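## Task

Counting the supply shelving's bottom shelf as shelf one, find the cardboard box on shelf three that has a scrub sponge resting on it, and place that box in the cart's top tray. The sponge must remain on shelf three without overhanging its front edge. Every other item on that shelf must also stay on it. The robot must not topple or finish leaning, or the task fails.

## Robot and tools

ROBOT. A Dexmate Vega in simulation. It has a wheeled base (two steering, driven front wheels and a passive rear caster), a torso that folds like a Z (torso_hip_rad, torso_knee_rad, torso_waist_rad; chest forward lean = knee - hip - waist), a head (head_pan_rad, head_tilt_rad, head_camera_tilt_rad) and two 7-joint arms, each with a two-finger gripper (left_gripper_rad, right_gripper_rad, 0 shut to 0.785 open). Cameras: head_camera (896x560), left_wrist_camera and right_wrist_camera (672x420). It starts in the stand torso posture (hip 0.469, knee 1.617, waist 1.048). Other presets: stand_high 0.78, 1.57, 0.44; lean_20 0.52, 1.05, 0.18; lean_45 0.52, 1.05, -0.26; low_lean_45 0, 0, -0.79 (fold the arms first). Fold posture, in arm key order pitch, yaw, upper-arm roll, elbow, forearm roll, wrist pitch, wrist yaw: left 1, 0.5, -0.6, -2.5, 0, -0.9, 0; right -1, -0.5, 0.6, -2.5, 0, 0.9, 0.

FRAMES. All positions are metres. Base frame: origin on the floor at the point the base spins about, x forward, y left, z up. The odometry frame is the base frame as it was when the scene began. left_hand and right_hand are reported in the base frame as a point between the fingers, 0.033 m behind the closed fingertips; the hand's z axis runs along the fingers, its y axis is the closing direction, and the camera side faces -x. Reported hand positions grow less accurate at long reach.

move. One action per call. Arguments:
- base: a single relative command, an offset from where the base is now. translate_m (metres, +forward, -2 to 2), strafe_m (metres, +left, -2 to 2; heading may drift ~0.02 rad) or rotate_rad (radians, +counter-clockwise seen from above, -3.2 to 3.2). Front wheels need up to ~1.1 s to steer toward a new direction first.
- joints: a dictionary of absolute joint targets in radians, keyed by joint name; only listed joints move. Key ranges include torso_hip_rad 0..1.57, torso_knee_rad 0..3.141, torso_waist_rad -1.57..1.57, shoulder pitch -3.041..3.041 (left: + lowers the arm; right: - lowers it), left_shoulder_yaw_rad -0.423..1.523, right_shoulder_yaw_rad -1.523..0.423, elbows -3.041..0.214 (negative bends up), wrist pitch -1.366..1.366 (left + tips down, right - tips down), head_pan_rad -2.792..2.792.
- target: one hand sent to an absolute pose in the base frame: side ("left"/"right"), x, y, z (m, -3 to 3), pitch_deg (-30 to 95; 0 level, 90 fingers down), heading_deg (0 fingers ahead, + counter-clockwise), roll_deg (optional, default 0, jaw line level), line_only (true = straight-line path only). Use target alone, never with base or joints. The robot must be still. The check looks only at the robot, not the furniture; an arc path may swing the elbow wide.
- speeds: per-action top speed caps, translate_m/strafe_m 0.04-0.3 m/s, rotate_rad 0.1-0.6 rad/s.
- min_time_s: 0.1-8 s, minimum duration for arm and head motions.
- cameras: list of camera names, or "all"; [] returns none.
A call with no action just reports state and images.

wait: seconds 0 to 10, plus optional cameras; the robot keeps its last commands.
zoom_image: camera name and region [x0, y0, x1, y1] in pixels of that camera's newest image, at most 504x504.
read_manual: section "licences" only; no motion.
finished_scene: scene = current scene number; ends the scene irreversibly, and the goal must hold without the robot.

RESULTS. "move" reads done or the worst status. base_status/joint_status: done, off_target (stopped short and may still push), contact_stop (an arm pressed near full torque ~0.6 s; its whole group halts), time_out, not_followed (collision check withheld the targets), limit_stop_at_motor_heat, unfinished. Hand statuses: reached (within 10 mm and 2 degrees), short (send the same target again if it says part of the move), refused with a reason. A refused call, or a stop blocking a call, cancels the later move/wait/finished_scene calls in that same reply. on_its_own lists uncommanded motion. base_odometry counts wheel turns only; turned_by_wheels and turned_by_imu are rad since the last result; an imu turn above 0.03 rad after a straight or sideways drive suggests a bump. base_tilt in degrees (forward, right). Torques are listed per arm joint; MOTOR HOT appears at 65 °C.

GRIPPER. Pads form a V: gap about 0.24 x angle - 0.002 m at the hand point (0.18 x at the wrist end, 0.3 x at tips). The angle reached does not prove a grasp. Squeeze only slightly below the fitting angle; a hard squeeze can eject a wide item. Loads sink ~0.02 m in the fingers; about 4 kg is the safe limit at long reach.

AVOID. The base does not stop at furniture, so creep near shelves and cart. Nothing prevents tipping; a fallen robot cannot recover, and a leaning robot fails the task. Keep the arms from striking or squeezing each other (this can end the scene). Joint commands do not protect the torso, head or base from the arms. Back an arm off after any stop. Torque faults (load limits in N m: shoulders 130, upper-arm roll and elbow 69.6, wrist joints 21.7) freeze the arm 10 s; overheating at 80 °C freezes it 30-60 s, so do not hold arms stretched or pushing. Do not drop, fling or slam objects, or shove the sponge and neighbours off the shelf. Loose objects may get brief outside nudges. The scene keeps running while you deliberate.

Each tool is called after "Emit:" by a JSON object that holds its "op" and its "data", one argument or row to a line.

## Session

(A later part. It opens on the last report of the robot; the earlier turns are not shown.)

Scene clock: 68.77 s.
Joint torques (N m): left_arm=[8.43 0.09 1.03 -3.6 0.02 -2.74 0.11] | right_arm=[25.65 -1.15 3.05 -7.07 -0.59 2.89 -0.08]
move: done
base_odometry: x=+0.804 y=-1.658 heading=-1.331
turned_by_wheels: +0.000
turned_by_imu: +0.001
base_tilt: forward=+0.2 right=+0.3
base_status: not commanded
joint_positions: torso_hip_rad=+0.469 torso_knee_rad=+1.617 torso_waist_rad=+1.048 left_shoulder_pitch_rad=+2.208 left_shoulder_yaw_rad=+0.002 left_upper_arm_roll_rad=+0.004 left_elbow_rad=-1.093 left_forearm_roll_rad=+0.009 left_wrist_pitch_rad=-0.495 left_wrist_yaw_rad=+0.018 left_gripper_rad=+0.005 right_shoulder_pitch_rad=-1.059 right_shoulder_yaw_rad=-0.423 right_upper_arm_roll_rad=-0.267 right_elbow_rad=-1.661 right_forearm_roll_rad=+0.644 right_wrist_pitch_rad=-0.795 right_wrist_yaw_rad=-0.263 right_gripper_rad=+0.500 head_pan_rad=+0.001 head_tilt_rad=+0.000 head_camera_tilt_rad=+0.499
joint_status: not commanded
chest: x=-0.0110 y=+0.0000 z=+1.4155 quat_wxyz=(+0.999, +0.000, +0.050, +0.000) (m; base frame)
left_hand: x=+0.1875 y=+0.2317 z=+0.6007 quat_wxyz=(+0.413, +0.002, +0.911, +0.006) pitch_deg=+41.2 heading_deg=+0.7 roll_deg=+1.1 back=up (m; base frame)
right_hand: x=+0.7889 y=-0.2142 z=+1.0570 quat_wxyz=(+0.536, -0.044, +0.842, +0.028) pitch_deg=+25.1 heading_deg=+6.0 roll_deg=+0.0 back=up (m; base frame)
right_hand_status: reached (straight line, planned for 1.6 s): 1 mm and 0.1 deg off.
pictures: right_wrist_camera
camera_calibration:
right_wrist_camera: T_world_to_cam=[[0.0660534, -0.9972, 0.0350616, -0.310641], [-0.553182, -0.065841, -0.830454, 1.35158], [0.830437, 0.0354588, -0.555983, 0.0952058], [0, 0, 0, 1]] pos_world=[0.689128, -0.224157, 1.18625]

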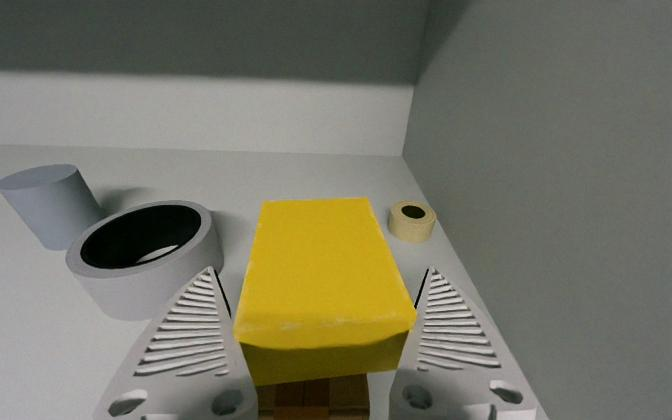

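Emit:
{"op": "move", "data": {
  "joints": {"right_gripper_rad":0.3},
  "cameras": ["right_wrist_camera"]
}}

Emit:
{"op": "move", "data": {
  "target": {"side":"right","x":0.79,"y":-0.214,"z":1.11,"pitch_deg":25,"heading_deg":6},
  "cameras": ["right_wrist_camera","head_camera"]
}}

Scene clock: 69.83 s.
Joint torques (N m): left_arm=[7.55 0.29 1.04 -3.72 -0.04 -2.76 0.06] | right_arm=[25.39 -1.76 2.5 -6.13 -0.59 2.5 0.06]
move: done
base_odometry: x=+0.804 y=-1.658 heading=-1.331
turned_by_wheels: +0.000
turned_by_imu: +0.000
base_tilt: forward=+0.2 right=+0.3
base_status: not commanded
joint_positions: torso_hip_rad=+0.469 torso_knee_rad=+1.617 torso_waist_rad=+1.048 left_shoulder_pitch_rad=+2.208 left_shoulder_yaw_rad=+0.002 left_upper_arm_roll_rad=+0.004 left_elbow_rad=-1.093 left_forearm_roll_rad=+0.009 left_wrist_pitch_rad=-0.495 left_wrist_yaw_rad=+0.018 left_gripper_rad=+0.005 right_shoulder_pitch_rad=-1.057 right_shoulder_yaw_rad=-0.422 right_upper_arm_roll_rad=-0.269 right_elbow_rad=-1.656 right_forearm_roll_rad=+0.643 right_wrist_pitch_rad=-0.792 right_wrist_yaw_rad=-0.262 right_gripper_rad=+0.300 head_pan_rad=+0.001 head_tilt_rad=+0.000 head_camera_tilt_rad=+0.499
joint_status: all done
chest: x=-0.0110 y=+0.0000 z=+1.4155 quat_wxyz=(+0.999, +0.000, +0.050, +0.000) (m; base frame)
left_hand: x=+0.1875 y=+0.2317 z=+0.6007 quat_wxyz=(+0.413, +0.002, +0.911, +0.006) pitch_deg=+41.2 heading_deg=+0.7 roll_deg=+1.1 back=up (m; base frame)
right_hand: x=+0.7897 y=-0.2141 z=+1.0567 quat_wxyz=(+0.536, -0.044, +0.842, +0.028) pitch_deg=+25.0 heading_deg=+6.0 roll_deg=+0.0 back=up (m; base frame)
pictures: right_wrist_camera
camera_calibration:
right_wrist_camera: T_world_to_cam=[[0.0662003, -0.99718, 0.0353452, -0.311017], [-0.552818, -0.0661435, -0.830673, 1.35172], [0.830668, 0.0354513, -0.555638, 0.0938016], [0, 0, 0, 1]] pos_world=[0.689928, -0.224057, 1.18595]

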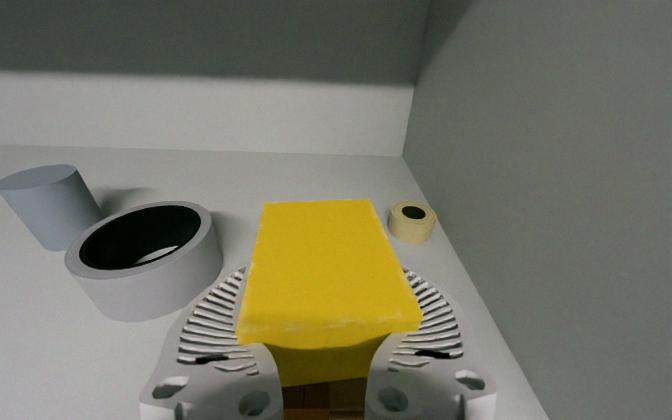

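Scene clock: 71.97 s.
Joint torques (N m): left_arm=[7.76 -1.07 1.4 -3.73 0.01 -3.03 0.05] | right_arm=[26.56 -0.54 7.64 -11.19 -0.15 2.71 -0.35]
move: done
base_odometry: x=+0.804 y=-1.658 heading=-1.331
turned_by_wheels: +0.000
turned_by_imu: +0.001
base_tilt: forward=+0.2 right=+0.3
base_status: not commanded
joint_positions: torso_hip_rad=+0.469 torso_knee_rad=+1.617 torso_waist_rad=+1.048 left_shoulder_pitch_rad=+2.208 left_shoulder_yaw_rad=+0.002 left_upper_arm_roll_rad=+0.004 left_elbow_rad=-1.093 left_forearm_roll_rad=+0.009 left_wrist_pitch_rad=-0.495 left_wrist_yaw_rad=+0.018 left_gripper_rad=+0.005 right_shoulder_pitch_rad=-1.000 right_shoulder_yaw_rad=-0.418 right_upper_arm_roll_rad=-0.223 right_elbow_rad=-1.740 right_forearm_roll_rad=+0.697 right_wrist_pitch_rad=-0.940 right_wrist_yaw_rad=-0.310 right_gripper_rad=+0.300 head_pan_rad=+0.001 head_tilt_rad=+0.000 head_camera_tilt_rad=+0.499
joint_status: not commanded
chest: x=-0.0110 y=+0.0000 z=+1.4155 quat_wxyz=(+0.999, +0.000, +0.050, +0.000) (m; base frame)
left_hand: x=+0.1875 y=+0.2317 z=+0.6007 quat_wxyz=(+0.413, +0.002, +0.911, +0.006) pitch_deg=+41.2 heading_deg=+0.7 roll_deg=+1.1 back=up (m; base frame)
right_hand: x=+0.7898 y=-0.2139 z=+1.1071 quat_wxyz=(+0.536, -0.044, +0.843, +0.028) pitch_deg=+25.1 heading_deg=+6.0 roll_deg=+0.0 back=up (m; base frame)
right_hand_status: reached (straight line, planned for 0.8 s): 3 mm and 0.1 deg off.
pictures: head_camera, right_wrist_camera
camera_calibration:
head_camera: T_world_to_cam=[[0.0155083, -0.999781, 0.0140507, 0.00896429], [-0.560655, -0.0203305, -0.8278, 1.23015], [0.827904, 0.00496016, -0.560847, 0.857623], [0, 0, 0, 1]] pos_world=[-0.0204812, 0.0297178, 1.49919]
right_wrist_camera: T_world_to_cam=[[0.0664857, -0.997156, 0.0354781, -0.312972], [-0.553622, -0.0664477, -0.830113, 1.39359], [0.83011, 0.0355492, -0.556465, 0.123118], [0, 0, 0, 1]] pos_world=[0.690129, -0.223857, 1.23645]

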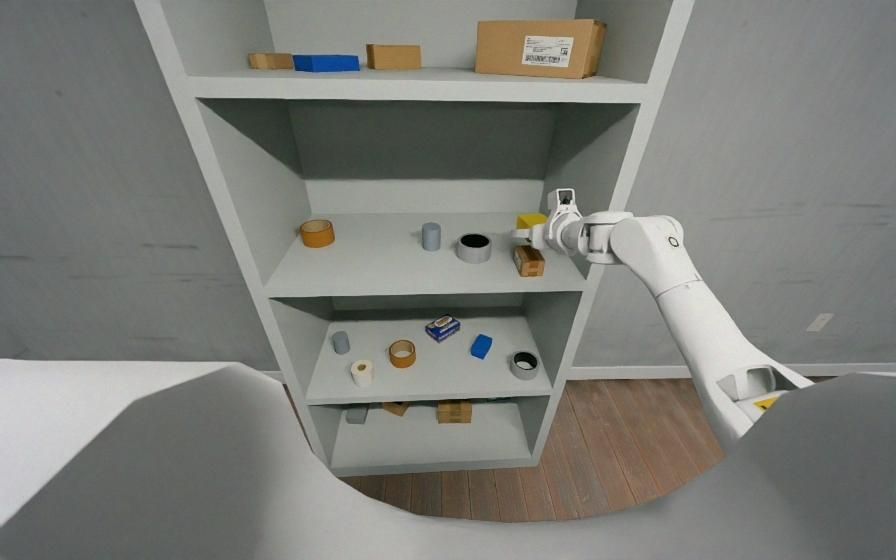

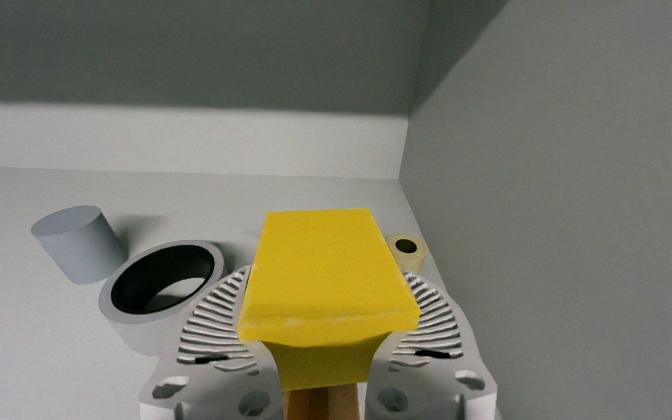

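Emit:
{"op": "move", "data": {
  "target": {"side":"right","x":0.75,"y":0.17,"z":1.16,"pitch_deg":25,"heading_deg":6},
  "cameras": ["right_wrist_camera","head_camera"]
}}

Scene clock: 77.27 s.
Joint torques (N m): left_arm=[6.9 -0.71 1.05 -3.74 -0.02 -3.04 0.1] | right_arm=[24.7 8.76 -1.91 -8.4 -1.01 3.42 -0.42]
move: done
base_odometry: x=+0.804 y=-1.658 heading=-1.331
turned_by_wheels: +0.000
turned_by_imu: +0.001
base_tilt: forward=+0.2 right=+0.3
base_status: not commanded
joint_positions: torso_hip_rad=+0.469 torso_knee_rad=+1.617 torso_waist_rad=+1.048 left_shoulder_pitch_rad=+2.208 left_shoulder_yaw_rad=+0.002 left_upper_arm_roll_rad=+0.004 left_elbow_rad=-1.093 left_forearm_roll_rad=+0.009 left_wrist_pitch_rad=-0.495 left_wrist_yaw_rad=+0.018 left_gripper_rad=+0.005 right_shoulder_pitch_rad=-0.753 right_shoulder_yaw_rad=+0.395 right_upper_arm_roll_rad=-0.595 right_elbow_rad=-1.251 right_forearm_roll_rad=+0.519 right_wrist_pitch_rad=-0.789 right_wrist_yaw_rad=-0.877 right_gripper_rad=+0.300 head_pan_rad=+0.001 head_tilt_rad=+0.000 head_camera_tilt_rad=+0.499
joint_status: not commanded
chest: x=-0.0110 y=+0.0000 z=+1.4155 quat_wxyz=(+0.999, +0.000, +0.050, +0.000) (m; base frame)
left_hand: x=+0.1875 y=+0.2317 z=+0.6007 quat_wxyz=(+0.413, +0.002, +0.911, +0.006) pitch_deg=+41.2 heading_deg=+0.7 roll_deg=+1.1 back=up (m; base frame)
right_hand: x=+0.7503 y=+0.1680 z=+1.1589 quat_wxyz=(+0.536, -0.044, +0.843, +0.028) pitch_deg=+25.1 heading_deg=+6.0 roll_deg=+0.0 back=up (m; base frame)
right_hand_status: reached (straight line, planned for 3.2 s): 2 mm and 0.1 deg off.
pictures: head_camera, right_wrist_camera
camera_calibration:
head_camera: T_world_to_cam=[[0.0155083, -0.999781, 0.0140507, 0.00896429], [-0.560655, -0.0203305, -0.8278, 1.23015], [0.827904, 0.00496016, -0.560847, 0.857623], [0, 0, 0, 1]] pos_world=[-0.0204812, 0.0297178, 1.49919]
right_wrist_camera: T_world_to_cam=[[0.0661513, -0.997196, 0.0349793, 0.0695009], [-0.553546, -0.0658426, -0.830212, 1.44], [0.830187, 0.0355569, -0.55635, 0.1709], [0, 0, 0, 1]] pos_world=[0.650629, 0.158043, 1.28815]

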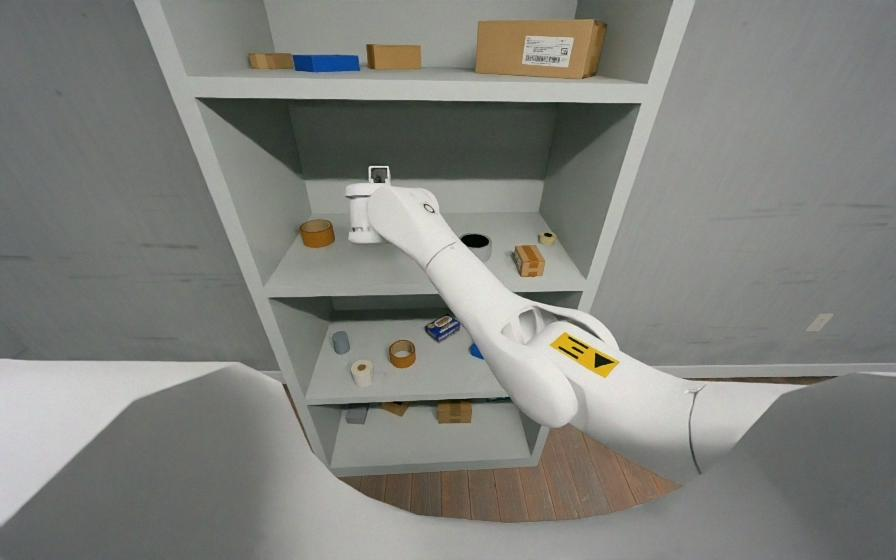

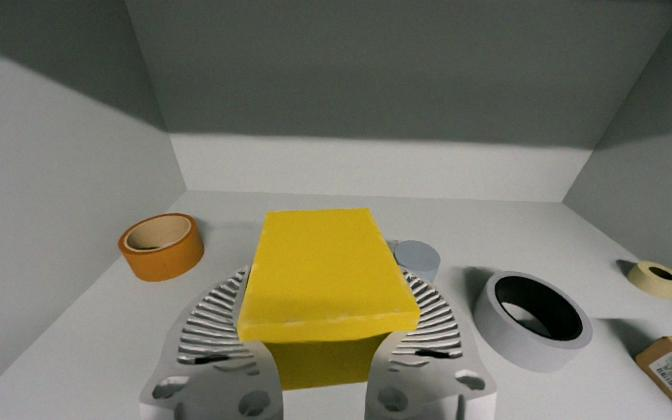

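Emit:
{"op": "move", "data": {
  "target": {"side":"right","x":0.80,"y":0.17,"z":1.022,"pitch_deg":25,"heading_deg":6},
  "cameras": ["right_wrist_camera","head_camera"]
}}

Emit:
{"op": "zoom_image", "data": {
  "camera": "head_camera",
  "region": [300, 180, 500, 300]
}}

Scene clock: 77.97 s.
Joint torques (N m): left_arm=[7.3 -0.59 1 -3.94 0.03 -3 0.17] | right_arm=[25.76 9.85 -0.29 -8.64 -0.68 2.87 -0.18]
move: refused
base_odometry: x=+0.804 y=-1.658 heading=-1.331
turned_by_wheels: +0.000
turned_by_imu: +0.000
base_tilt: forward=+0.1 right=+0.3
base_status: not commanded
joint_positions: torso_hip_rad=+0.469 torso_knee_rad=+1.617 torso_waist_rad=+1.048 left_shoulder_pitch_rad=+2.208 left_shoulder_yaw_rad=+0.002 left_upper_arm_roll_rad=+0.004 left_elbow_rad=-1.093 left_forearm_roll_rad=+0.009 left_wrist_pitch_rad=-0.495 left_wrist_yaw_rad=+0.018 left_gripper_rad=+0.005 right_shoulder_pitch_rad=-0.752 right_shoulder_yaw_rad=+0.398 right_upper_arm_roll_rad=-0.596 right_elbow_rad=-1.247 right_forearm_roll_rad=+0.518 right_wrist_pitch_rad=-0.787 right_wrist_yaw_rad=-0.878 right_gripper_rad=+0.300 head_pan_rad=+0.001 head_tilt_rad=+0.000 head_camera_tilt_rad=+0.499
joint_status: not commanded
chest: x=-0.0110 y=+0.0000 z=+1.4155 quat_wxyz=(+0.999, +0.000, +0.050, +0.000) (m; base frame)
left_hand: x=+0.1875 y=+0.2317 z=+0.6007 quat_wxyz=(+0.413, +0.002, +0.911, +0.006) pitch_deg=+41.2 heading_deg=+0.7 roll_deg=+1.1 back=up (m; base frame)
right_hand: x=+0.7500 y=+0.1694 z=+1.1593 quat_wxyz=(+0.536, -0.044, +0.843, +0.028) pitch_deg=+25.1 heading_deg=+6.0 roll_deg=+0.0 back=up (m; base frame)
right_hand_status: refused: no posture of the arm gets there (out of reach): the closest leaves the hand 2.8 cm and 2 deg from the pose. Nothing moved.
pictures: head_camera, right_wrist_camera
camera_calibration:
head_camera: T_world_to_cam=[[0.0155083, -0.999781, 0.0140507, 0.00896429], [-0.560655, -0.0203305, -0.8278, 1.23015], [0.827904, 0.00496016, -0.560847, 0.857623], [0, 0, 0, 1]] pos_world=[-0.0204812, 0.0297178, 1.49919]
right_wrist_camera: T_world_to_cam=[[0.0663542, -0.99717, 0.0353373, 0.070312], [-0.553221, -0.06624, -0.830397, 1.44029], [0.830388, 0.035551, -0.556051, 0.17089], [0, 0, 0, 1]] pos_world=[0.650228, 0.159443, 1.28855]

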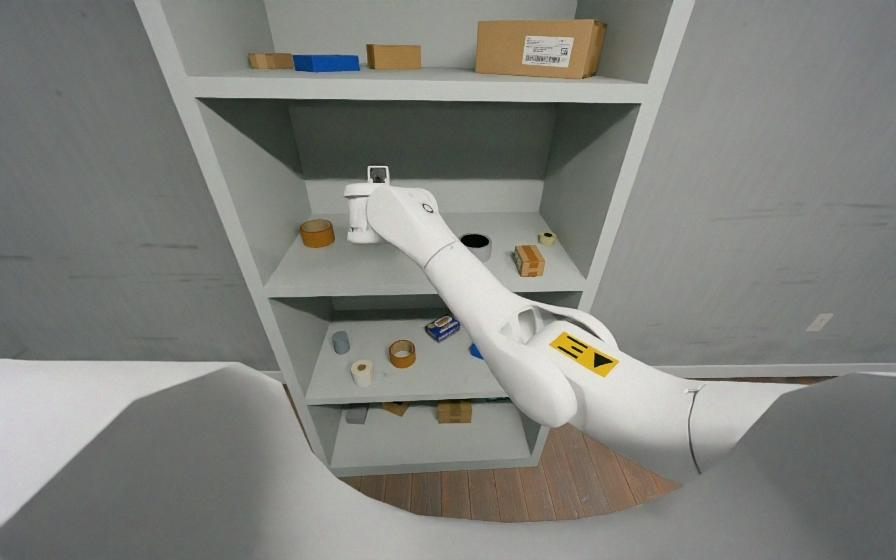

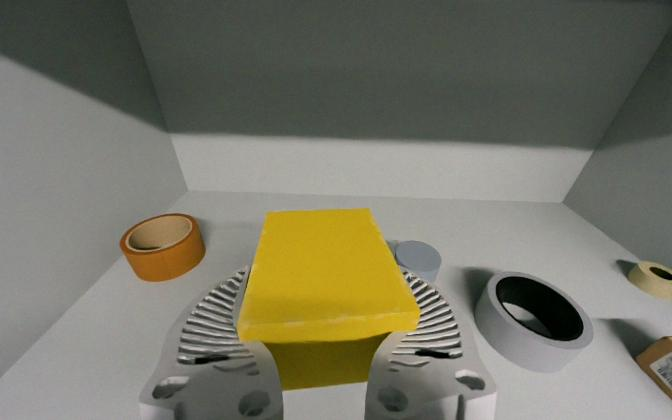

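Scaled by 2.520 from the camera's 896x560 image, which has a finer 960x600 frame.

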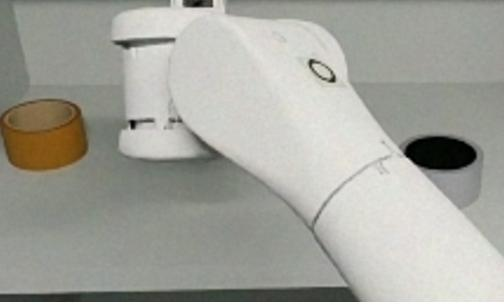

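Emit:
{"op": "move", "data": {
  "target": {"side":"right","x":0.79,"y":0.11,"z":1.022,"pitch_deg":25,"heading_deg":18},
  "cameras": ["right_wrist_camera","head_camera"]
}}

Emit:
{"op": "zoom_image", "data": {
  "camera": "head_camera",
  "region": [300, 180, 500, 300]
}}

Scene clock: 82.17 s.
Joint torques (N m): left_arm=[6.49 0.6 0.97 -3.71 0.01 -2.81 0.14] | right_arm=[12.38 2.46 0.23 -6.62 -0.74 2.19 0.19]
move: done
base_odometry: x=+0.804 y=-1.658 heading=-1.331
turned_by_wheels: +0.000
turned_by_imu: +0.001
base_tilt: forward=+0.1 right=+0.3
base_status: not commanded
joint_positions: torso_hip_rad=+0.469 torso_knee_rad=+1.617 torso_waist_rad=+1.048 left_shoulder_pitch_rad=+2.208 left_shoulder_yaw_rad=+0.002 left_upper_arm_roll_rad=+0.004 left_elbow_rad=-1.093 left_forearm_roll_rad=+0.009 left_wrist_pitch_rad=-0.495 left_wrist_yaw_rad=+0.018 left_gripper_rad=+0.005 right_shoulder_pitch_rad=-0.818 right_shoulder_yaw_rad=+0.057 right_upper_arm_roll_rad=-0.670 right_elbow_rad=-1.151 right_forearm_roll_rad=+0.511 right_wrist_pitch_rad=-0.548 right_wrist_yaw_rad=-0.380 right_gripper_rad=+0.300 head_pan_rad=+0.001 head_tilt_rad=+0.000 head_camera_tilt_rad=+0.499
joint_status: not commanded
chest: x=-0.0110 y=+0.0000 z=+1.4155 quat_wxyz=(+0.999, +0.000, +0.050, +0.000) (m; base frame)
left_hand: x=+0.1875 y=+0.2317 z=+0.6007 quat_wxyz=(+0.413, +0.002, +0.911, +0.006) pitch_deg=+41.2 heading_deg=+0.7 roll_deg=+1.1 back=up (m; base frame)
right_hand: x=+0.7897 y=+0.1107 z=+1.0234 quat_wxyz=(+0.531, -0.131, +0.833, +0.084) pitch_deg=+25.0 heading_deg=+17.9 roll_deg=+0.0 back=up (m; base frame)
right_hand_status: reached (straight line, planned for 1.9 s): 2 mm and 0.1 deg off.
pictures: head_camera, right_wrist_camera
camera_calibration:
head_camera: T_world_to_cam=[[0.0155083, -0.999781, 0.0140507, 0.00896429], [-0.560655, -0.0203305, -0.8278, 1.23015], [0.827904, 0.00496016, -0.560847, 0.857623], [0, 0, 0, 1]] pos_world=[-0.0204812, 0.0297178, 1.49919]
right_wrist_camera: T_world_to_cam=[[0.269947, -0.962229, 0.035273, -0.150643], [-0.527064, -0.178324, -0.830905, 1.33783], [0.805811, 0.205709, -0.555295, 0.0641593], [0, 0, 0, 1]] pos_world=[0.694088, 0.0804154, 1.15255]

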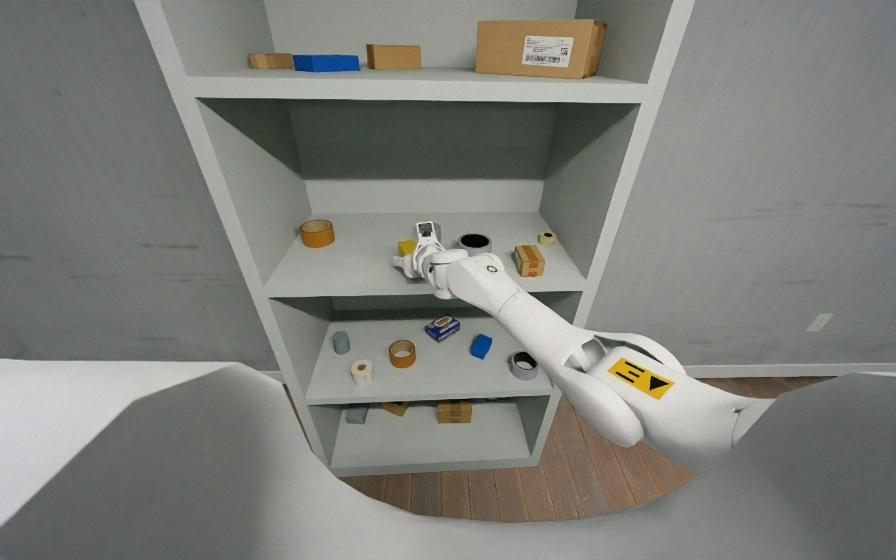

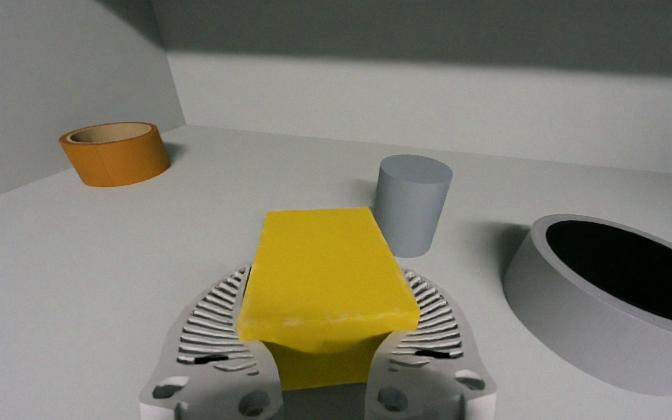

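Scaled by 2.520 from the camera's 896x560 image, which has a finer 960x600 frame.

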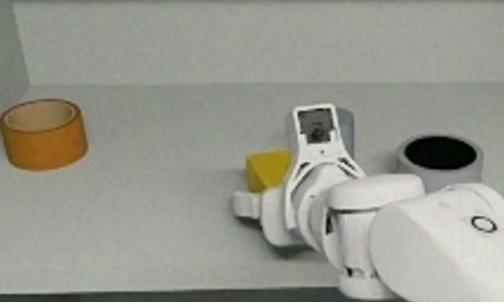

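Emit:
{"op": "move", "data": {
  "target": {"side":"right","x":0.79,"y":0.11,"z":1.010,"pitch_deg":25,"heading_deg":18},
  "cameras": ["right_wrist_camera"]
}}

Emit:
{"op": "move", "data": {
  "target": {"side":"right","x":0.79,"y":0.11,"z":1.003,"pitch_deg":25,"heading_deg":18},
  "cameras": ["right_wrist_camera"]
}}

Scene clock: 83.77 s.
Joint torques (N m): left_arm=[8.2 0.22 1.09 -4.02 0.02 -2.63 0.15] | right_arm=[9.97 4.38 0.13 -2.95 -0.59 0.22 0.08]
move: done
base_odometry: x=+0.804 y=-1.658 heading=-1.331
turned_by_wheels: +0.000
turned_by_imu: +0.000
base_tilt: forward=+0.2 right=+0.3
base_status: not commanded
joint_positions: torso_hip_rad=+0.469 torso_knee_rad=+1.617 torso_waist_rad=+1.048 left_shoulder_pitch_rad=+2.208 left_shoulder_yaw_rad=+0.002 left_upper_arm_roll_rad=+0.004 left_elbow_rad=-1.093 left_forearm_roll_rad=+0.009 left_wrist_pitch_rad=-0.495 left_wrist_yaw_rad=+0.018 left_gripper_rad=+0.005 right_shoulder_pitch_rad=-0.820 right_shoulder_yaw_rad=+0.059 right_upper_arm_roll_rad=-0.678 right_elbow_rad=-1.112 right_forearm_roll_rad=+0.503 right_wrist_pitch_rad=-0.509 right_wrist_yaw_rad=-0.364 right_gripper_rad=+0.300 head_pan_rad=+0.001 head_tilt_rad=+0.000 head_camera_tilt_rad=+0.499
joint_status: not commanded
chest: x=-0.0112 y=+0.0000 z=+1.4155 quat_wxyz=(+0.999, +0.000, +0.050, +0.000) (m; base frame)
left_hand: x=+0.1875 y=+0.2317 z=+0.6007 quat_wxyz=(+0.413, +0.002, +0.911, +0.006) pitch_deg=+41.2 heading_deg=+0.7 roll_deg=+1.1 back=up (m; base frame)
right_hand: x=+0.7901 y=+0.1101 z=+1.0126 quat_wxyz=(+0.531, -0.132, +0.833, +0.084) pitch_deg=+24.9 heading_deg=+18.0 roll_deg=+0.0 back=up (m; base frame)
right_hand_status: reached (straight line, planned for 0.4 s): 3 mm and 0.1 deg off.
pictures: right_wrist_camera
camera_calibration:
right_wrist_camera: T_world_to_cam=[[0.271817, -0.961705, 0.0351873, -0.152447], [-0.525546, -0.178972, -0.831727, 1.32862], [0.806174, 0.207585, -0.554069, 0.056193], [0, 0, 0, 1]] pos_world=[0.694388, 0.079513, 1.14155]

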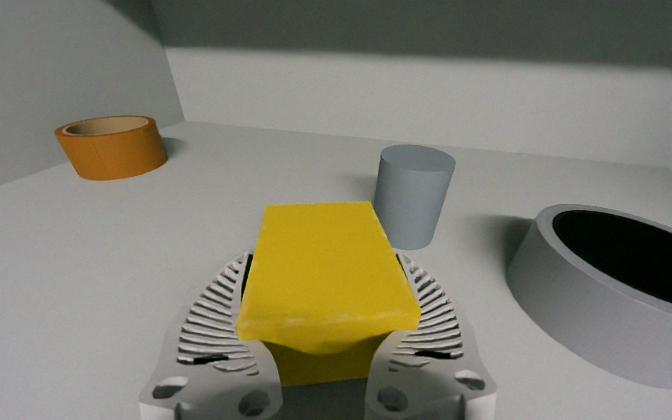

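Scene clock: 84.90 s.
Joint torques (N m): left_arm=[6.85 0.1 1.19 -4.55 -0.04 -3.09 0.19] | right_arm=[5.08 2.1 0.49 1.44 0.03 -0.05 0.14]
move: done
base_odometry: x=+0.804 y=-1.658 heading=-1.331
turned_by_wheels: +0.000
turned_by_imu: +0.000
base_tilt: forward=+0.1 right=+0.3
base_status: not commanded
joint_positions: torso_hip_rad=+0.469 torso_knee_rad=+1.617 torso_waist_rad=+1.048 left_shoulder_pitch_rad=+2.208 left_shoulder_yaw_rad=+0.002 left_upper_arm_roll_rad=+0.004 left_elbow_rad=-1.093 left_forearm_roll_rad=+0.009 left_wrist_pitch_rad=-0.495 left_wrist_yaw_rad=+0.018 left_gripper_rad=+0.005 right_shoulder_pitch_rad=-0.820 right_shoulder_yaw_rad=+0.064 right_upper_arm_roll_rad=-0.682 right_elbow_rad=-1.084 right_forearm_roll_rad=+0.498 right_wrist_pitch_rad=-0.483 right_wrist_yaw_rad=-0.355 right_gripper_rad=+0.300 head_pan_rad=+0.001 head_tilt_rad=+0.000 head_camera_tilt_rad=+0.499
joint_status: not commanded
chest: x=-0.0115 y=+0.0000 z=+1.4155 quat_wxyz=(+0.999, +0.000, +0.050, +0.000) (m; base frame)
left_hand: x=+0.1875 y=+0.2317 z=+0.6008 quat_wxyz=(+0.413, +0.002, +0.911, +0.006) pitch_deg=+41.2 heading_deg=+0.7 roll_deg=+1.0 back=up (m; base frame)
right_hand: x=+0.7903 y=+0.1101 z=+1.0058 quat_wxyz=(+0.532, -0.132, +0.832, +0.084) pitch_deg=+24.9 heading_deg=+18.0 roll_deg=+0.0 back=up (m; base frame)
right_hand_status: reached (straight line, planned for 0.4 s): 3 mm and 0.1 deg off.
pictures: right_wrist_camera
camera_calibration:
right_wrist_camera: T_world_to_cam=[[0.271993, -0.961658, 0.0351331, -0.152272], [-0.524891, -0.178861, -0.832165, 1.323], [0.806542, 0.207902, -0.553414, 0.0514016], [0, 0, 0, 1]] pos_world=[0.694388, 0.0795125, 1.13475]

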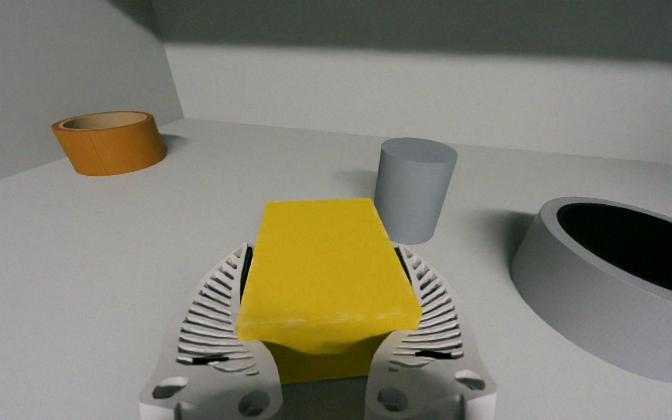

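Emit:
{"op": "move", "data": {
  "joints": {"right_gripper_rad":0.55},
  "cameras": ["right_wrist_camera"]
}}

Emit:
{"op": "move", "data": {
  "target": {"side":"right","x":0.64,"y":0.06,"z":1.09,"pitch_deg":25,"heading_deg":18},
  "cameras": ["right_wrist_camera"]
}}

Emit:
{"op": "move", "data": {
  "target": {"side":"right","x":0.66,"y":-0.2,"z":1.10,"pitch_deg":25,"heading_deg":10},
  "cameras": ["right_wrist_camera","head_camera"]
}}

Emit:
{"op": "zoom_image", "data": {
  "camera": "head_camera",
  "region": [400, 200, 600, 320]
}}

Scene clock: 86.50 s.
Joint torques (N m): left_arm=[7.84 1.16 1.23 -4.39 -0.07 -3.41 0.16] | right_arm=[5.27 2.56 0.12 -2.19 -0.11 -0.48 0.29]
move: done
base_odometry: x=+0.804 y=-1.658 heading=-1.331
turned_by_wheels: +0.000
turned_by_imu: +0.000
base_tilt: forward=+0.1 right=+0.4
base_status: not commanded
joint_positions: torso_hip_rad=+0.469 torso_knee_rad=+1.617 torso_waist_rad=+1.048 left_shoulder_pitch_rad=+2.208 left_shoulder_yaw_rad=+0.002 left_upper_arm_roll_rad=+0.004 left_elbow_rad=-1.093 left_forearm_roll_rad=+0.009 left_wrist_pitch_rad=-0.495 left_wrist_yaw_rad=+0.018 left_gripper_rad=+0.005 right_shoulder_pitch_rad=-0.820 right_shoulder_yaw_rad=+0.064 right_upper_arm_roll_rad=-0.683 right_elbow_rad=-1.078 right_forearm_roll_rad=+0.497 right_wrist_pitch_rad=-0.478 right_wrist_yaw_rad=-0.354 right_gripper_rad=+0.550 head_pan_rad=+0.001 head_tilt_rad=+0.000 head_camera_tilt_rad=+0.499
joint_status: all done
chest: x=-0.0114 y=+0.0000 z=+1.4155 quat_wxyz=(+0.999, +0.000, +0.050, +0.000) (m; base frame)
left_hand: x=+0.1875 y=+0.2317 z=+0.6008 quat_wxyz=(+0.413, +0.002, +0.911, +0.006) pitch_deg=+41.2 heading_deg=+0.7 roll_deg=+1.0 back=up (m; base frame)
right_hand: x=+0.7903 y=+0.1100 z=+1.0042 quat_wxyz=(+0.531, -0.132, +0.833, +0.084) pitch_deg=+24.9 heading_deg=+18.0 roll_deg=+0.0 back=up (m; base frame)
pictures: right_wrist_camera
camera_calibration:
right_wrist_camera: T_world_to_cam=[[0.271892, -0.961682, 0.0352577, -0.152408], [-0.525151, -0.178976, -0.831976, 1.32168], [0.806406, 0.207692, -0.55369, 0.0508802], [0, 0, 0, 1]] pos_world=[0.694488, 0.0794128, 1.13315]

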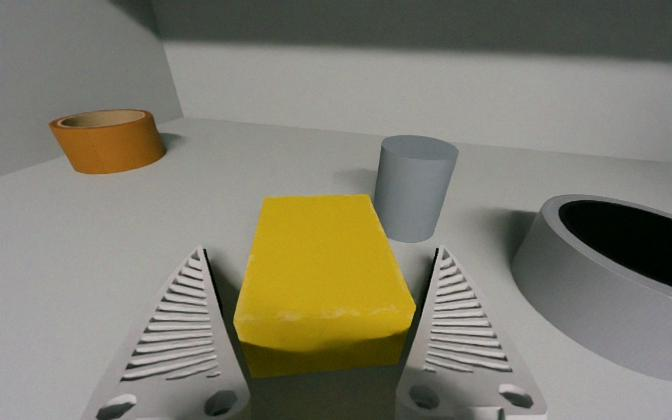

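Scene clock: 91.60 s.
Joint torques (N m): left_arm=[7.98 1.27 1.28 -3.86 -0.09 -2.63 0] | right_arm=[8.01 3.31 4.77 -12.56 -0.25 2.18 -0.46]
move: done
base_odometry: x=+0.804 y=-1.658 heading=-1.331
turned_by_wheels: +0.000
turned_by_imu: +0.001
base_tilt: forward=+0.1 right=+0.3
base_status: not commanded
joint_positions: torso_hip_rad=+0.469 torso_knee_rad=+1.617 torso_waist_rad=+1.048 left_shoulder_pitch_rad=+2.208 left_shoulder_yaw_rad=+0.002 left_upper_arm_roll_rad=+0.004 left_elbow_rad=-1.093 left_forearm_roll_rad=+0.009 left_wrist_pitch_rad=-0.495 left_wrist_yaw_rad=+0.018 left_gripper_rad=+0.005 right_shoulder_pitch_rad=-1.205 right_shoulder_yaw_rad=-0.130 right_upper_arm_roll_rad=-0.555 right_elbow_rad=-2.093 right_forearm_roll_rad=+0.649 right_wrist_pitch_rad=-1.043 right_wrist_yaw_rad=-0.657 right_gripper_rad=+0.550 head_pan_rad=+0.001 head_tilt_rad=+0.000 head_camera_tilt_rad=+0.499
joint_status: not commanded
chest: x=-0.0112 y=+0.0000 z=+1.4155 quat_wxyz=(+0.999, +0.000, +0.050, +0.000) (m; base frame)
left_hand: x=+0.1875 y=+0.2317 z=+0.6008 quat_wxyz=(+0.413, +0.002, +0.911, +0.006) pitch_deg=+41.2 heading_deg=+0.7 roll_deg=+1.1 back=up (m; base frame)
right_hand: x=+0.6410 y=+0.0606 z=+1.0888 quat_wxyz=(+0.530, -0.132, +0.833, +0.084) pitch_deg=+25.1 heading_deg=+18.0 roll_deg=+0.0 back=up (m; base frame)
right_hand_status: reached (straight line, planned for 3.5 s): 2 mm and 0.1 deg off.
pictures: right_wrist_camera
camera_calibration:
right_wrist_camera: T_world_to_cam=[[0.27268, -0.961455, 0.0353406, -0.162867], [-0.527322, -0.180077, -0.830364, 1.30455], [0.804722, 0.207788, -0.5561, 0.232052], [0, 0, 0, 1]] pos_world=[0.545591, 0.0301129, 1.21805]

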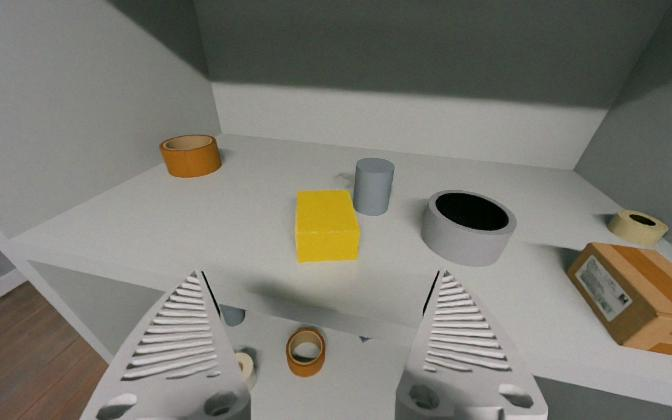

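Scene clock: 95.10 s.
Joint torques (N m): left_arm=[7.13 0.64 1.07 -3.31 0.08 -2.57 0.08] | right_arm=[8.62 -6.38 7.34 -10.88 -0.14 3.57 0.29]
move: done
base_odometry: x=+0.804 y=-1.658 heading=-1.331
turned_by_wheels: +0.000
turned_by_imu: +0.001
base_tilt: forward=+0.2 right=+0.3
base_status: not commanded
joint_positions: torso_hip_rad=+0.469 torso_knee_rad=+1.617 torso_waist_rad=+1.048 left_shoulder_pitch_rad=+2.208 left_shoulder_yaw_rad=+0.002 left_upper_arm_roll_rad=+0.004 left_elbow_rad=-1.093 left_forearm_roll_rad=+0.009 left_wrist_pitch_rad=-0.495 left_wrist_yaw_rad=+0.018 left_gripper_rad=+0.005 right_shoulder_pitch_rad=-1.383 right_shoulder_yaw_rad=-0.484 right_upper_arm_roll_rad=-0.039 right_elbow_rad=-2.236 right_forearm_roll_rad=+0.821 right_wrist_pitch_rad=-1.062 right_wrist_yaw_rad=-0.380 right_gripper_rad=+0.550 head_pan_rad=+0.001 head_tilt_rad=+0.000 head_camera_tilt_rad=+0.499
joint_status: not commanded
chest: x=-0.0112 y=+0.0000 z=+1.4155 quat_wxyz=(+0.999, +0.000, +0.050, +0.000) (m; base frame)
left_hand: x=+0.1875 y=+0.2317 z=+0.6008 quat_wxyz=(+0.413, +0.002, +0.911, +0.006) pitch_deg=+41.2 heading_deg=+0.7 roll_deg=+1.1 back=up (m; base frame)
right_hand: x=+0.6599 y=-0.1973 z=+1.0989 quat_wxyz=(+0.535, -0.074, +0.841, +0.047) pitch_deg=+25.1 heading_deg=+10.1 roll_deg=+0.0 back=up (m; base frame)
right_hand_status: reached (straight line, planned for 2.0 s): 3 mm and 0.1 deg off.
pictures: head_camera, right_wrist_camera
camera_calibration:
head_camera: T_world_to_cam=[[0.0155042, -0.999781, 0.0140533, 0.00896504], [-0.560472, -0.0203291, -0.827924, 1.23017], [0.828028, 0.00495982, -0.560664, 0.857599], [0, 0, 0, 1]] pos_world=[-0.0207803, 0.0297178, 1.49919]
right_wrist_camera: T_world_to_cam=[[0.137114, -0.989932, 0.0351461, -0.332291], [-0.547459, -0.105302, -0.83018, 1.30424], [0.825523, 0.0945882, -0.556386, 0.240335], [0, 0, 0, 1]] pos_world=[0.561179, -0.214339, 1.22815]

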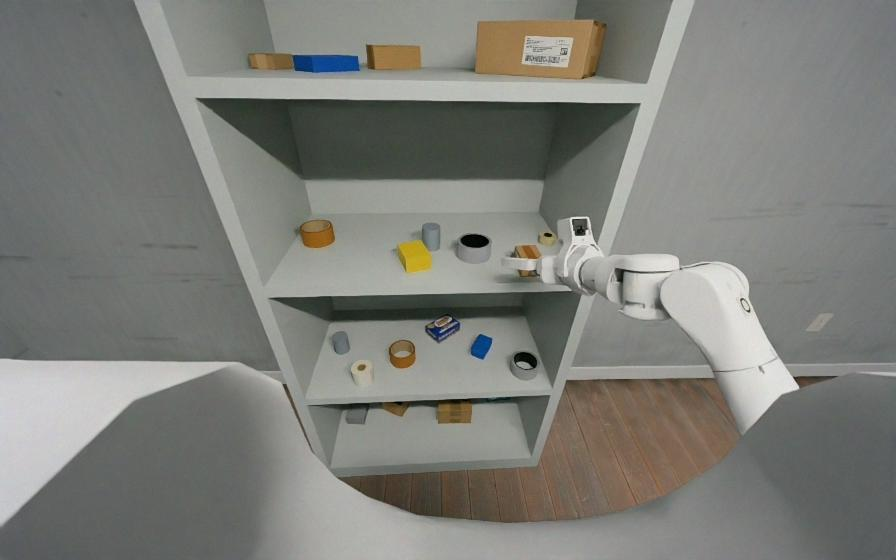

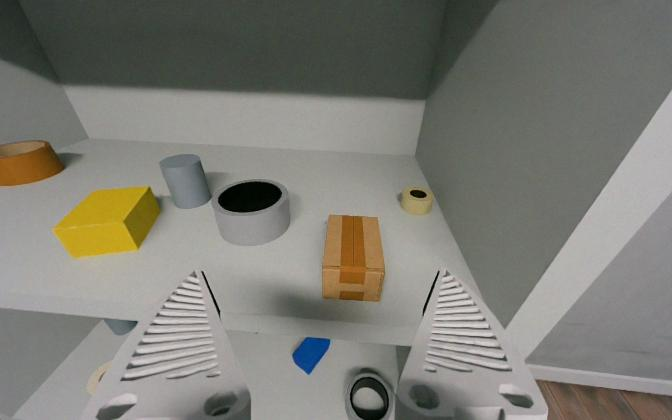

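Scaled by 2.520 from the camera's 896x560 image, which has a finer 960x600 frame.

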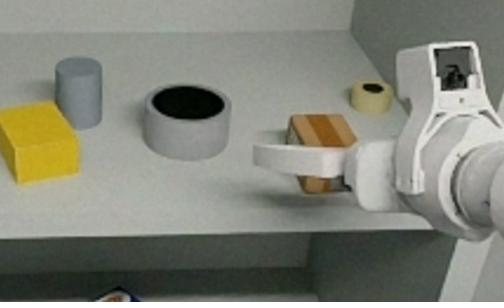

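Emit:
{"op": "move", "data": {
  "target": {"side":"right","x":0.70,"y":-0.222,"z":1.03,"pitch_deg":20,"heading_deg":6},
  "cameras": ["right_wrist_camera"]
}}

Emit:
{"op": "move", "data": {
  "target": {"side":"right","x":0.80,"y":-0.212,"z":1.008,"pitch_deg":20,"heading_deg":6},
  "cameras": ["right_wrist_camera"]
}}

Emit:
{"op": "move", "data": {
  "joints": {"right_gripper_rad":0.22},
  "cameras": ["right_wrist_camera"]
}}

Scene clock: 98.93 s.
Joint torques (N m): left_arm=[7.55 0 0.97 -3.93 0.01 -3.23 0.15] | right_arm=[8.13 -3.46 3.02 -9.01 -0.63 3.12 0.28]
move: done
base_odometry: x=+0.804 y=-1.658 heading=-1.331
turned_by_wheels: +0.000
turned_by_imu: +0.001
base_tilt: forward=+0.2 right=+0.3
base_status: not commanded
joint_positions: torso_hip_rad=+0.469 torso_knee_rad=+1.617 torso_waist_rad=+1.048 left_shoulder_pitch_rad=+2.208 left_shoulder_yaw_rad=+0.002 left_upper_arm_roll_rad=+0.004 left_elbow_rad=-1.093 left_forearm_roll_rad=+0.009 left_wrist_pitch_rad=-0.495 left_wrist_yaw_rad=+0.018 left_gripper_rad=+0.005 right_shoulder_pitch_rad=-1.438 right_shoulder_yaw_rad=-0.485 right_upper_arm_roll_rad=-0.172 right_elbow_rad=-1.954 right_forearm_roll_rad=+0.603 right_wrist_pitch_rad=-0.630 right_wrist_yaw_rad=-0.273 right_gripper_rad=+0.550 head_pan_rad=+0.001 head_tilt_rad=+0.000 head_camera_tilt_rad=+0.499
joint_status: not commanded
chest: x=-0.0112 y=+0.0000 z=+1.4155 quat_wxyz=(+0.999, +0.000, +0.050, +0.000) (m; base frame)
left_hand: x=+0.1875 y=+0.2317 z=+0.6007 quat_wxyz=(+0.413, +0.002, +0.911, +0.006) pitch_deg=+41.2 heading_deg=+0.7 roll_deg=+1.1 back=up (m; base frame)
right_hand: x=+0.6997 y=-0.2219 z=+1.0308 quat_wxyz=(+0.572, -0.043, +0.818, +0.030) pitch_deg=+20.1 heading_deg=+6.0 roll_deg=+0.0 back=up (m; base frame)
right_hand_status: reached (straight line, planned for 1.7 s): 1 mm and 0.1 deg off.
pictures: right_wrist_camera
camera_calibration:
right_wrist_camera: T_world_to_cam=[[0.0637659, -0.997464, 0.03162, -0.306436], [-0.479591, -0.0584144, -0.875546, 1.27664], [0.875172, 0.0406653, -0.482099, 0.048737], [0, 0, 0, 1]] pos_world=[0.589151, -0.233066, 1.15094]

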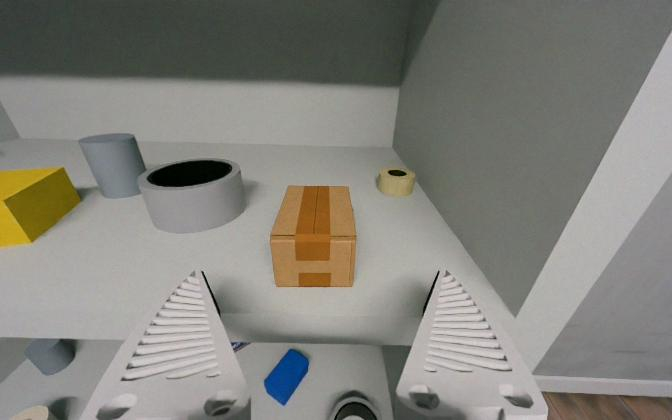

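Scene clock: 102.33 s.
Joint torques (N m): left_arm=[7.73 0.5 1.56 -3.73 -0.09 -3.4 0.14] | right_arm=[21.28 0.08 0.65 -2.74 0.24 0.32 0.31]
move: done
base_odometry: x=+0.804 y=-1.658 heading=-1.331
turned_by_wheels: +0.000
turned_by_imu: +0.001
base_tilt: forward=+0.1 right=+0.3
base_status: not commanded
joint_positions: torso_hip_rad=+0.469 torso_knee_rad=+1.617 torso_waist_rad=+1.048 left_shoulder_pitch_rad=+2.208 left_shoulder_yaw_rad=+0.002 left_upper_arm_roll_rad=+0.004 left_elbow_rad=-1.093 left_forearm_roll_rad=+0.009 left_wrist_pitch_rad=-0.495 left_wrist_yaw_rad=+0.018 left_gripper_rad=+0.005 right_shoulder_pitch_rad=-1.122 right_shoulder_yaw_rad=-0.379 right_upper_arm_roll_rad=-0.316 right_elbow_rad=-1.470 right_forearm_roll_rad=+0.514 right_wrist_pitch_rad=-0.473 right_wrist_yaw_rad=-0.167 right_gripper_rad=+0.550 head_pan_rad=+0.001 head_tilt_rad=+0.000 head_camera_tilt_rad=+0.499
joint_status: not commanded
chest: x=-0.0112 y=+0.0000 z=+1.4155 quat_wxyz=(+0.999, +0.000, +0.050, +0.000) (m; base frame)
left_hand: x=+0.1875 y=+0.2317 z=+0.6007 quat_wxyz=(+0.413, +0.002, +0.911, +0.006) pitch_deg=+41.2 heading_deg=+0.7 roll_deg=+1.1 back=up (m; base frame)
right_hand: x=+0.7990 y=-0.2124 z=+1.0083 quat_wxyz=(+0.573, -0.043, +0.818, +0.030) pitch_deg=+20.0 heading_deg=+6.0 roll_deg=+0.0 back=up (m; base frame)
right_hand_status: reached (straight line, planned for 1.9 s): 1 mm and 0.0 deg off.
pictures: right_wrist_camera
camera_calibration:
right_wrist_camera: T_world_to_cam=[[0.0629027, -0.997516, 0.0317167, -0.301984], [-0.477965, -0.0580079, -0.876461, 1.30477], [0.876124, 0.0399723, -0.480427, -0.0520709], [0, 0, 0, 1]] pos_world=[0.688249, -0.223465, 1.12814]

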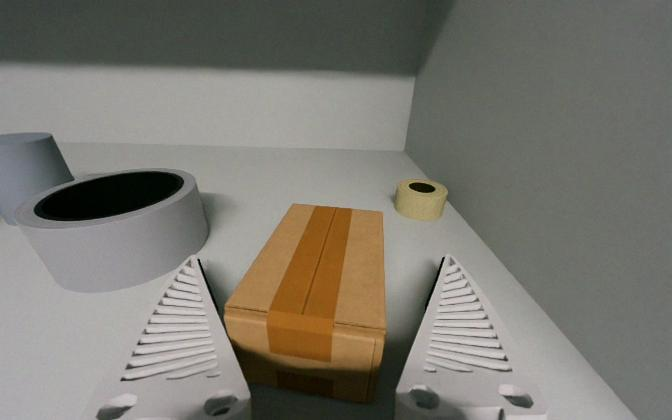

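Scene clock: 103.20 s.
Joint torques (N m): left_arm=[6.86 0.08 1.06 -3.67 0.02 -2.36 0.11] | right_arm=[17.82 -1.22 0.43 -4.25 0.05 0.73 0.77]
move: done
base_odometry: x=+0.804 y=-1.658 heading=-1.331
turned_by_wheels: +0.000
turned_by_imu: +0.000
base_tilt: forward=+0.1 right=+0.3
base_status: not commanded
joint_positions: torso_hip_rad=+0.469 torso_knee_rad=+1.617 torso_waist_rad=+1.048 left_shoulder_pitch_rad=+2.208 left_shoulder_yaw_rad=+0.002 left_upper_arm_roll_rad=+0.004 left_elbow_rad=-1.093 left_forearm_roll_rad=+0.009 left_wrist_pitch_rad=-0.495 left_wrist_yaw_rad=+0.018 left_gripper_rad=+0.005 right_shoulder_pitch_rad=-1.119 right_shoulder_yaw_rad=-0.378 right_upper_arm_roll_rad=-0.317 right_elbow_rad=-1.465 right_forearm_roll_rad=+0.513 right_wrist_pitch_rad=-0.471 right_wrist_yaw_rad=-0.166 right_gripper_rad=+0.221 head_pan_rad=+0.001 head_tilt_rad=+0.000 head_camera_tilt_rad=+0.499
joint_status: all done
chest: x=-0.0112 y=+0.0000 z=+1.4155 quat_wxyz=(+0.999, +0.000, +0.050, +0.000) (m; base frame)
left_hand: x=+0.1875 y=+0.2317 z=+0.6007 quat_wxyz=(+0.413, +0.002, +0.911, +0.006) pitch_deg=+41.2 heading_deg=+0.7 roll_deg=+1.1 back=up (m; base frame)
right_hand: x=+0.7999 y=-0.2122 z=+1.0084 quat_wxyz=(+0.573, -0.043, +0.818, +0.030) pitch_deg=+20.0 heading_deg=+6.0 roll_deg=+0.0 back=up (m; base frame)
pictures: right_wrist_camera
camera_calibration:
right_wrist_camera: T_world_to_cam=[[0.0630715, -0.9975, 0.0318706, -0.302127], [-0.477633, -0.0582092, -0.876629, 1.30512], [0.876292, 0.0400678, -0.48011, -0.0533192], [0, 0, 0, 1]] pos_world=[0.689149, -0.223265, 1.12814]

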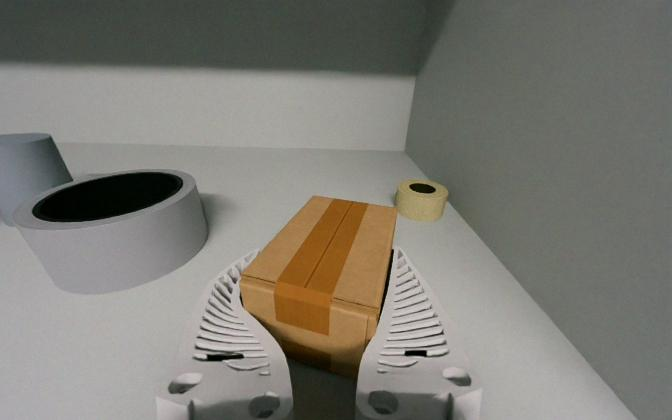

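Emit:
{"op": "move", "data": {
  "joints": {"right_gripper_rad":0.5},
  "cameras": []
}}

Emit:
{"op": "move", "data": {
  "target": {"side":"right","x":0.805,"y":-0.208,"z":1.008,"pitch_deg":20,"heading_deg":-8},
  "cameras": ["right_wrist_camera"]
}}

Scene clock: 104.50 s.
Joint torques (N m): left_arm=[6.52 -0.08 0.95 -4.03 -0.09 -2.63 0.12] | right_arm=[20.25 -0.05 0.97 -3.32 0.14 0.73 0.09]
move: done
base_odometry: x=+0.804 y=-1.658 heading=-1.331
turned_by_wheels: +0.000
turned_by_imu: +0.000
base_tilt: forward=+0.2 right=+0.4
base_status: not commanded
joint_positions: torso_hip_rad=+0.469 torso_knee_rad=+1.617 torso_waist_rad=+1.048 left_shoulder_pitch_rad=+2.208 left_shoulder_yaw_rad=+0.002 left_upper_arm_roll_rad=+0.004 left_elbow_rad=-1.093 left_forearm_roll_rad=+0.009 left_wrist_pitch_rad=-0.495 left_wrist_yaw_rad=+0.018 left_gripper_rad=+0.005 right_shoulder_pitch_rad=-1.118 right_shoulder_yaw_rad=-0.378 right_upper_arm_roll_rad=-0.317 right_elbow_rad=-1.464 right_forearm_roll_rad=+0.513 right_wrist_pitch_rad=-0.471 right_wrist_yaw_rad=-0.166 right_gripper_rad=+0.500 head_pan_rad=+0.001 head_tilt_rad=+0.000 head_camera_tilt_rad=+0.499
joint_status: all done
chest: x=-0.0112 y=+0.0000 z=+1.4155 quat_wxyz=(+0.999, +0.000, +0.050, +0.000) (m; base frame)
left_hand: x=+0.1875 y=+0.2317 z=+0.6008 quat_wxyz=(+0.413, +0.002, +0.911, +0.006) pitch_deg=+41.2 heading_deg=+0.7 roll_deg=+1.1 back=up (m; base frame)
right_hand: x=+0.8000 y=-0.2121 z=+1.0083 quat_wxyz=(+0.573, -0.043, +0.818, +0.030) pitch_deg=+20.0 heading_deg=+6.0 roll_deg=+0.0 back=up (m; base frame)
pictures: none
No camera images: "cameras" was empty.

Scene clock: 107.37 s.
Joint torques (N m): left_arm=[7.11 0.76 1.34 -4.31 -0.1 -2.55 0.02] | right_arm=[19.04 1.38 -0.4 -3.42 -0.18 0.42 -0.84]
move: done
base_odometry: x=+0.804 y=-1.658 heading=-1.331
turned_by_wheels: +0.000
turned_by_imu: +0.001
base_tilt: forward=+0.1 right=+0.3
base_status: not commanded
joint_positions: torso_hip_rad=+0.469 torso_knee_rad=+1.617 torso_waist_rad=+1.048 left_shoulder_pitch_rad=+2.208 left_shoulder_yaw_rad=+0.002 left_upper_arm_roll_rad=+0.004 left_elbow_rad=-1.093 left_forearm_roll_rad=+0.009 left_wrist_pitch_rad=-0.495 left_wrist_yaw_rad=+0.018 left_gripper_rad=+0.005 right_shoulder_pitch_rad=-1.088 right_shoulder_yaw_rad=-0.175 right_upper_arm_roll_rad=-0.340 right_elbow_rad=-1.410 right_forearm_roll_rad=+0.447 right_wrist_pitch_rad=-0.461 right_wrist_yaw_rad=-0.489 right_gripper_rad=+0.500 head_pan_rad=+0.001 head_tilt_rad=+0.000 head_camera_tilt_rad=+0.499
joint_status: not commanded
chest: x=-0.0112 y=+0.0000 z=+1.4155 quat_wxyz=(+0.999, +0.000, +0.050, +0.000) (m; base frame)
left_hand: x=+0.1875 y=+0.2317 z=+0.6008 quat_wxyz=(+0.413, +0.002, +0.911, +0.006) pitch_deg=+41.2 heading_deg=+0.7 roll_deg=+1.1 back=up (m; base frame)
right_hand: x=+0.8051 y=-0.2082 z=+1.0082 quat_wxyz=(+0.573, +0.056, +0.817, -0.039) pitch_deg=+20.0 heading_deg=-7.8 roll_deg=+0.0 back=up (m; base frame)
right_hand_status: reached (straight line, planned for 1.4 s): 0 mm and 0.2 deg off.
pictures: right_wrist_camera
camera_calibration:
right_wrist_camera: T_world_to_cam=[[-0.175796, -0.983919, 0.0316261, -0.103079], [-0.477851, 0.0572012, -0.876577, 1.33186], [0.860671, -0.169211, -0.480222, -0.0889071], [0, 0, 0, 1]] pos_world=[0.694827, -0.192649, 1.12804]

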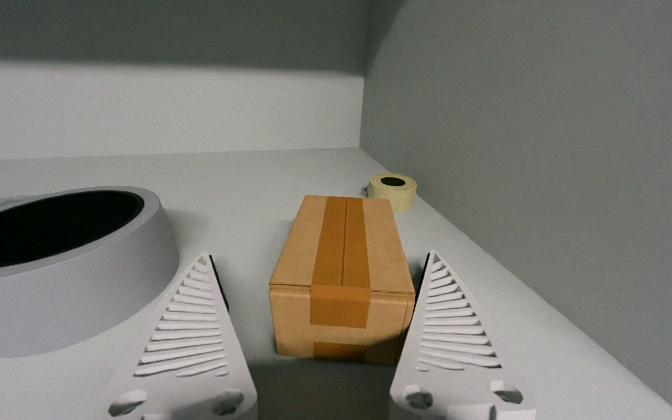

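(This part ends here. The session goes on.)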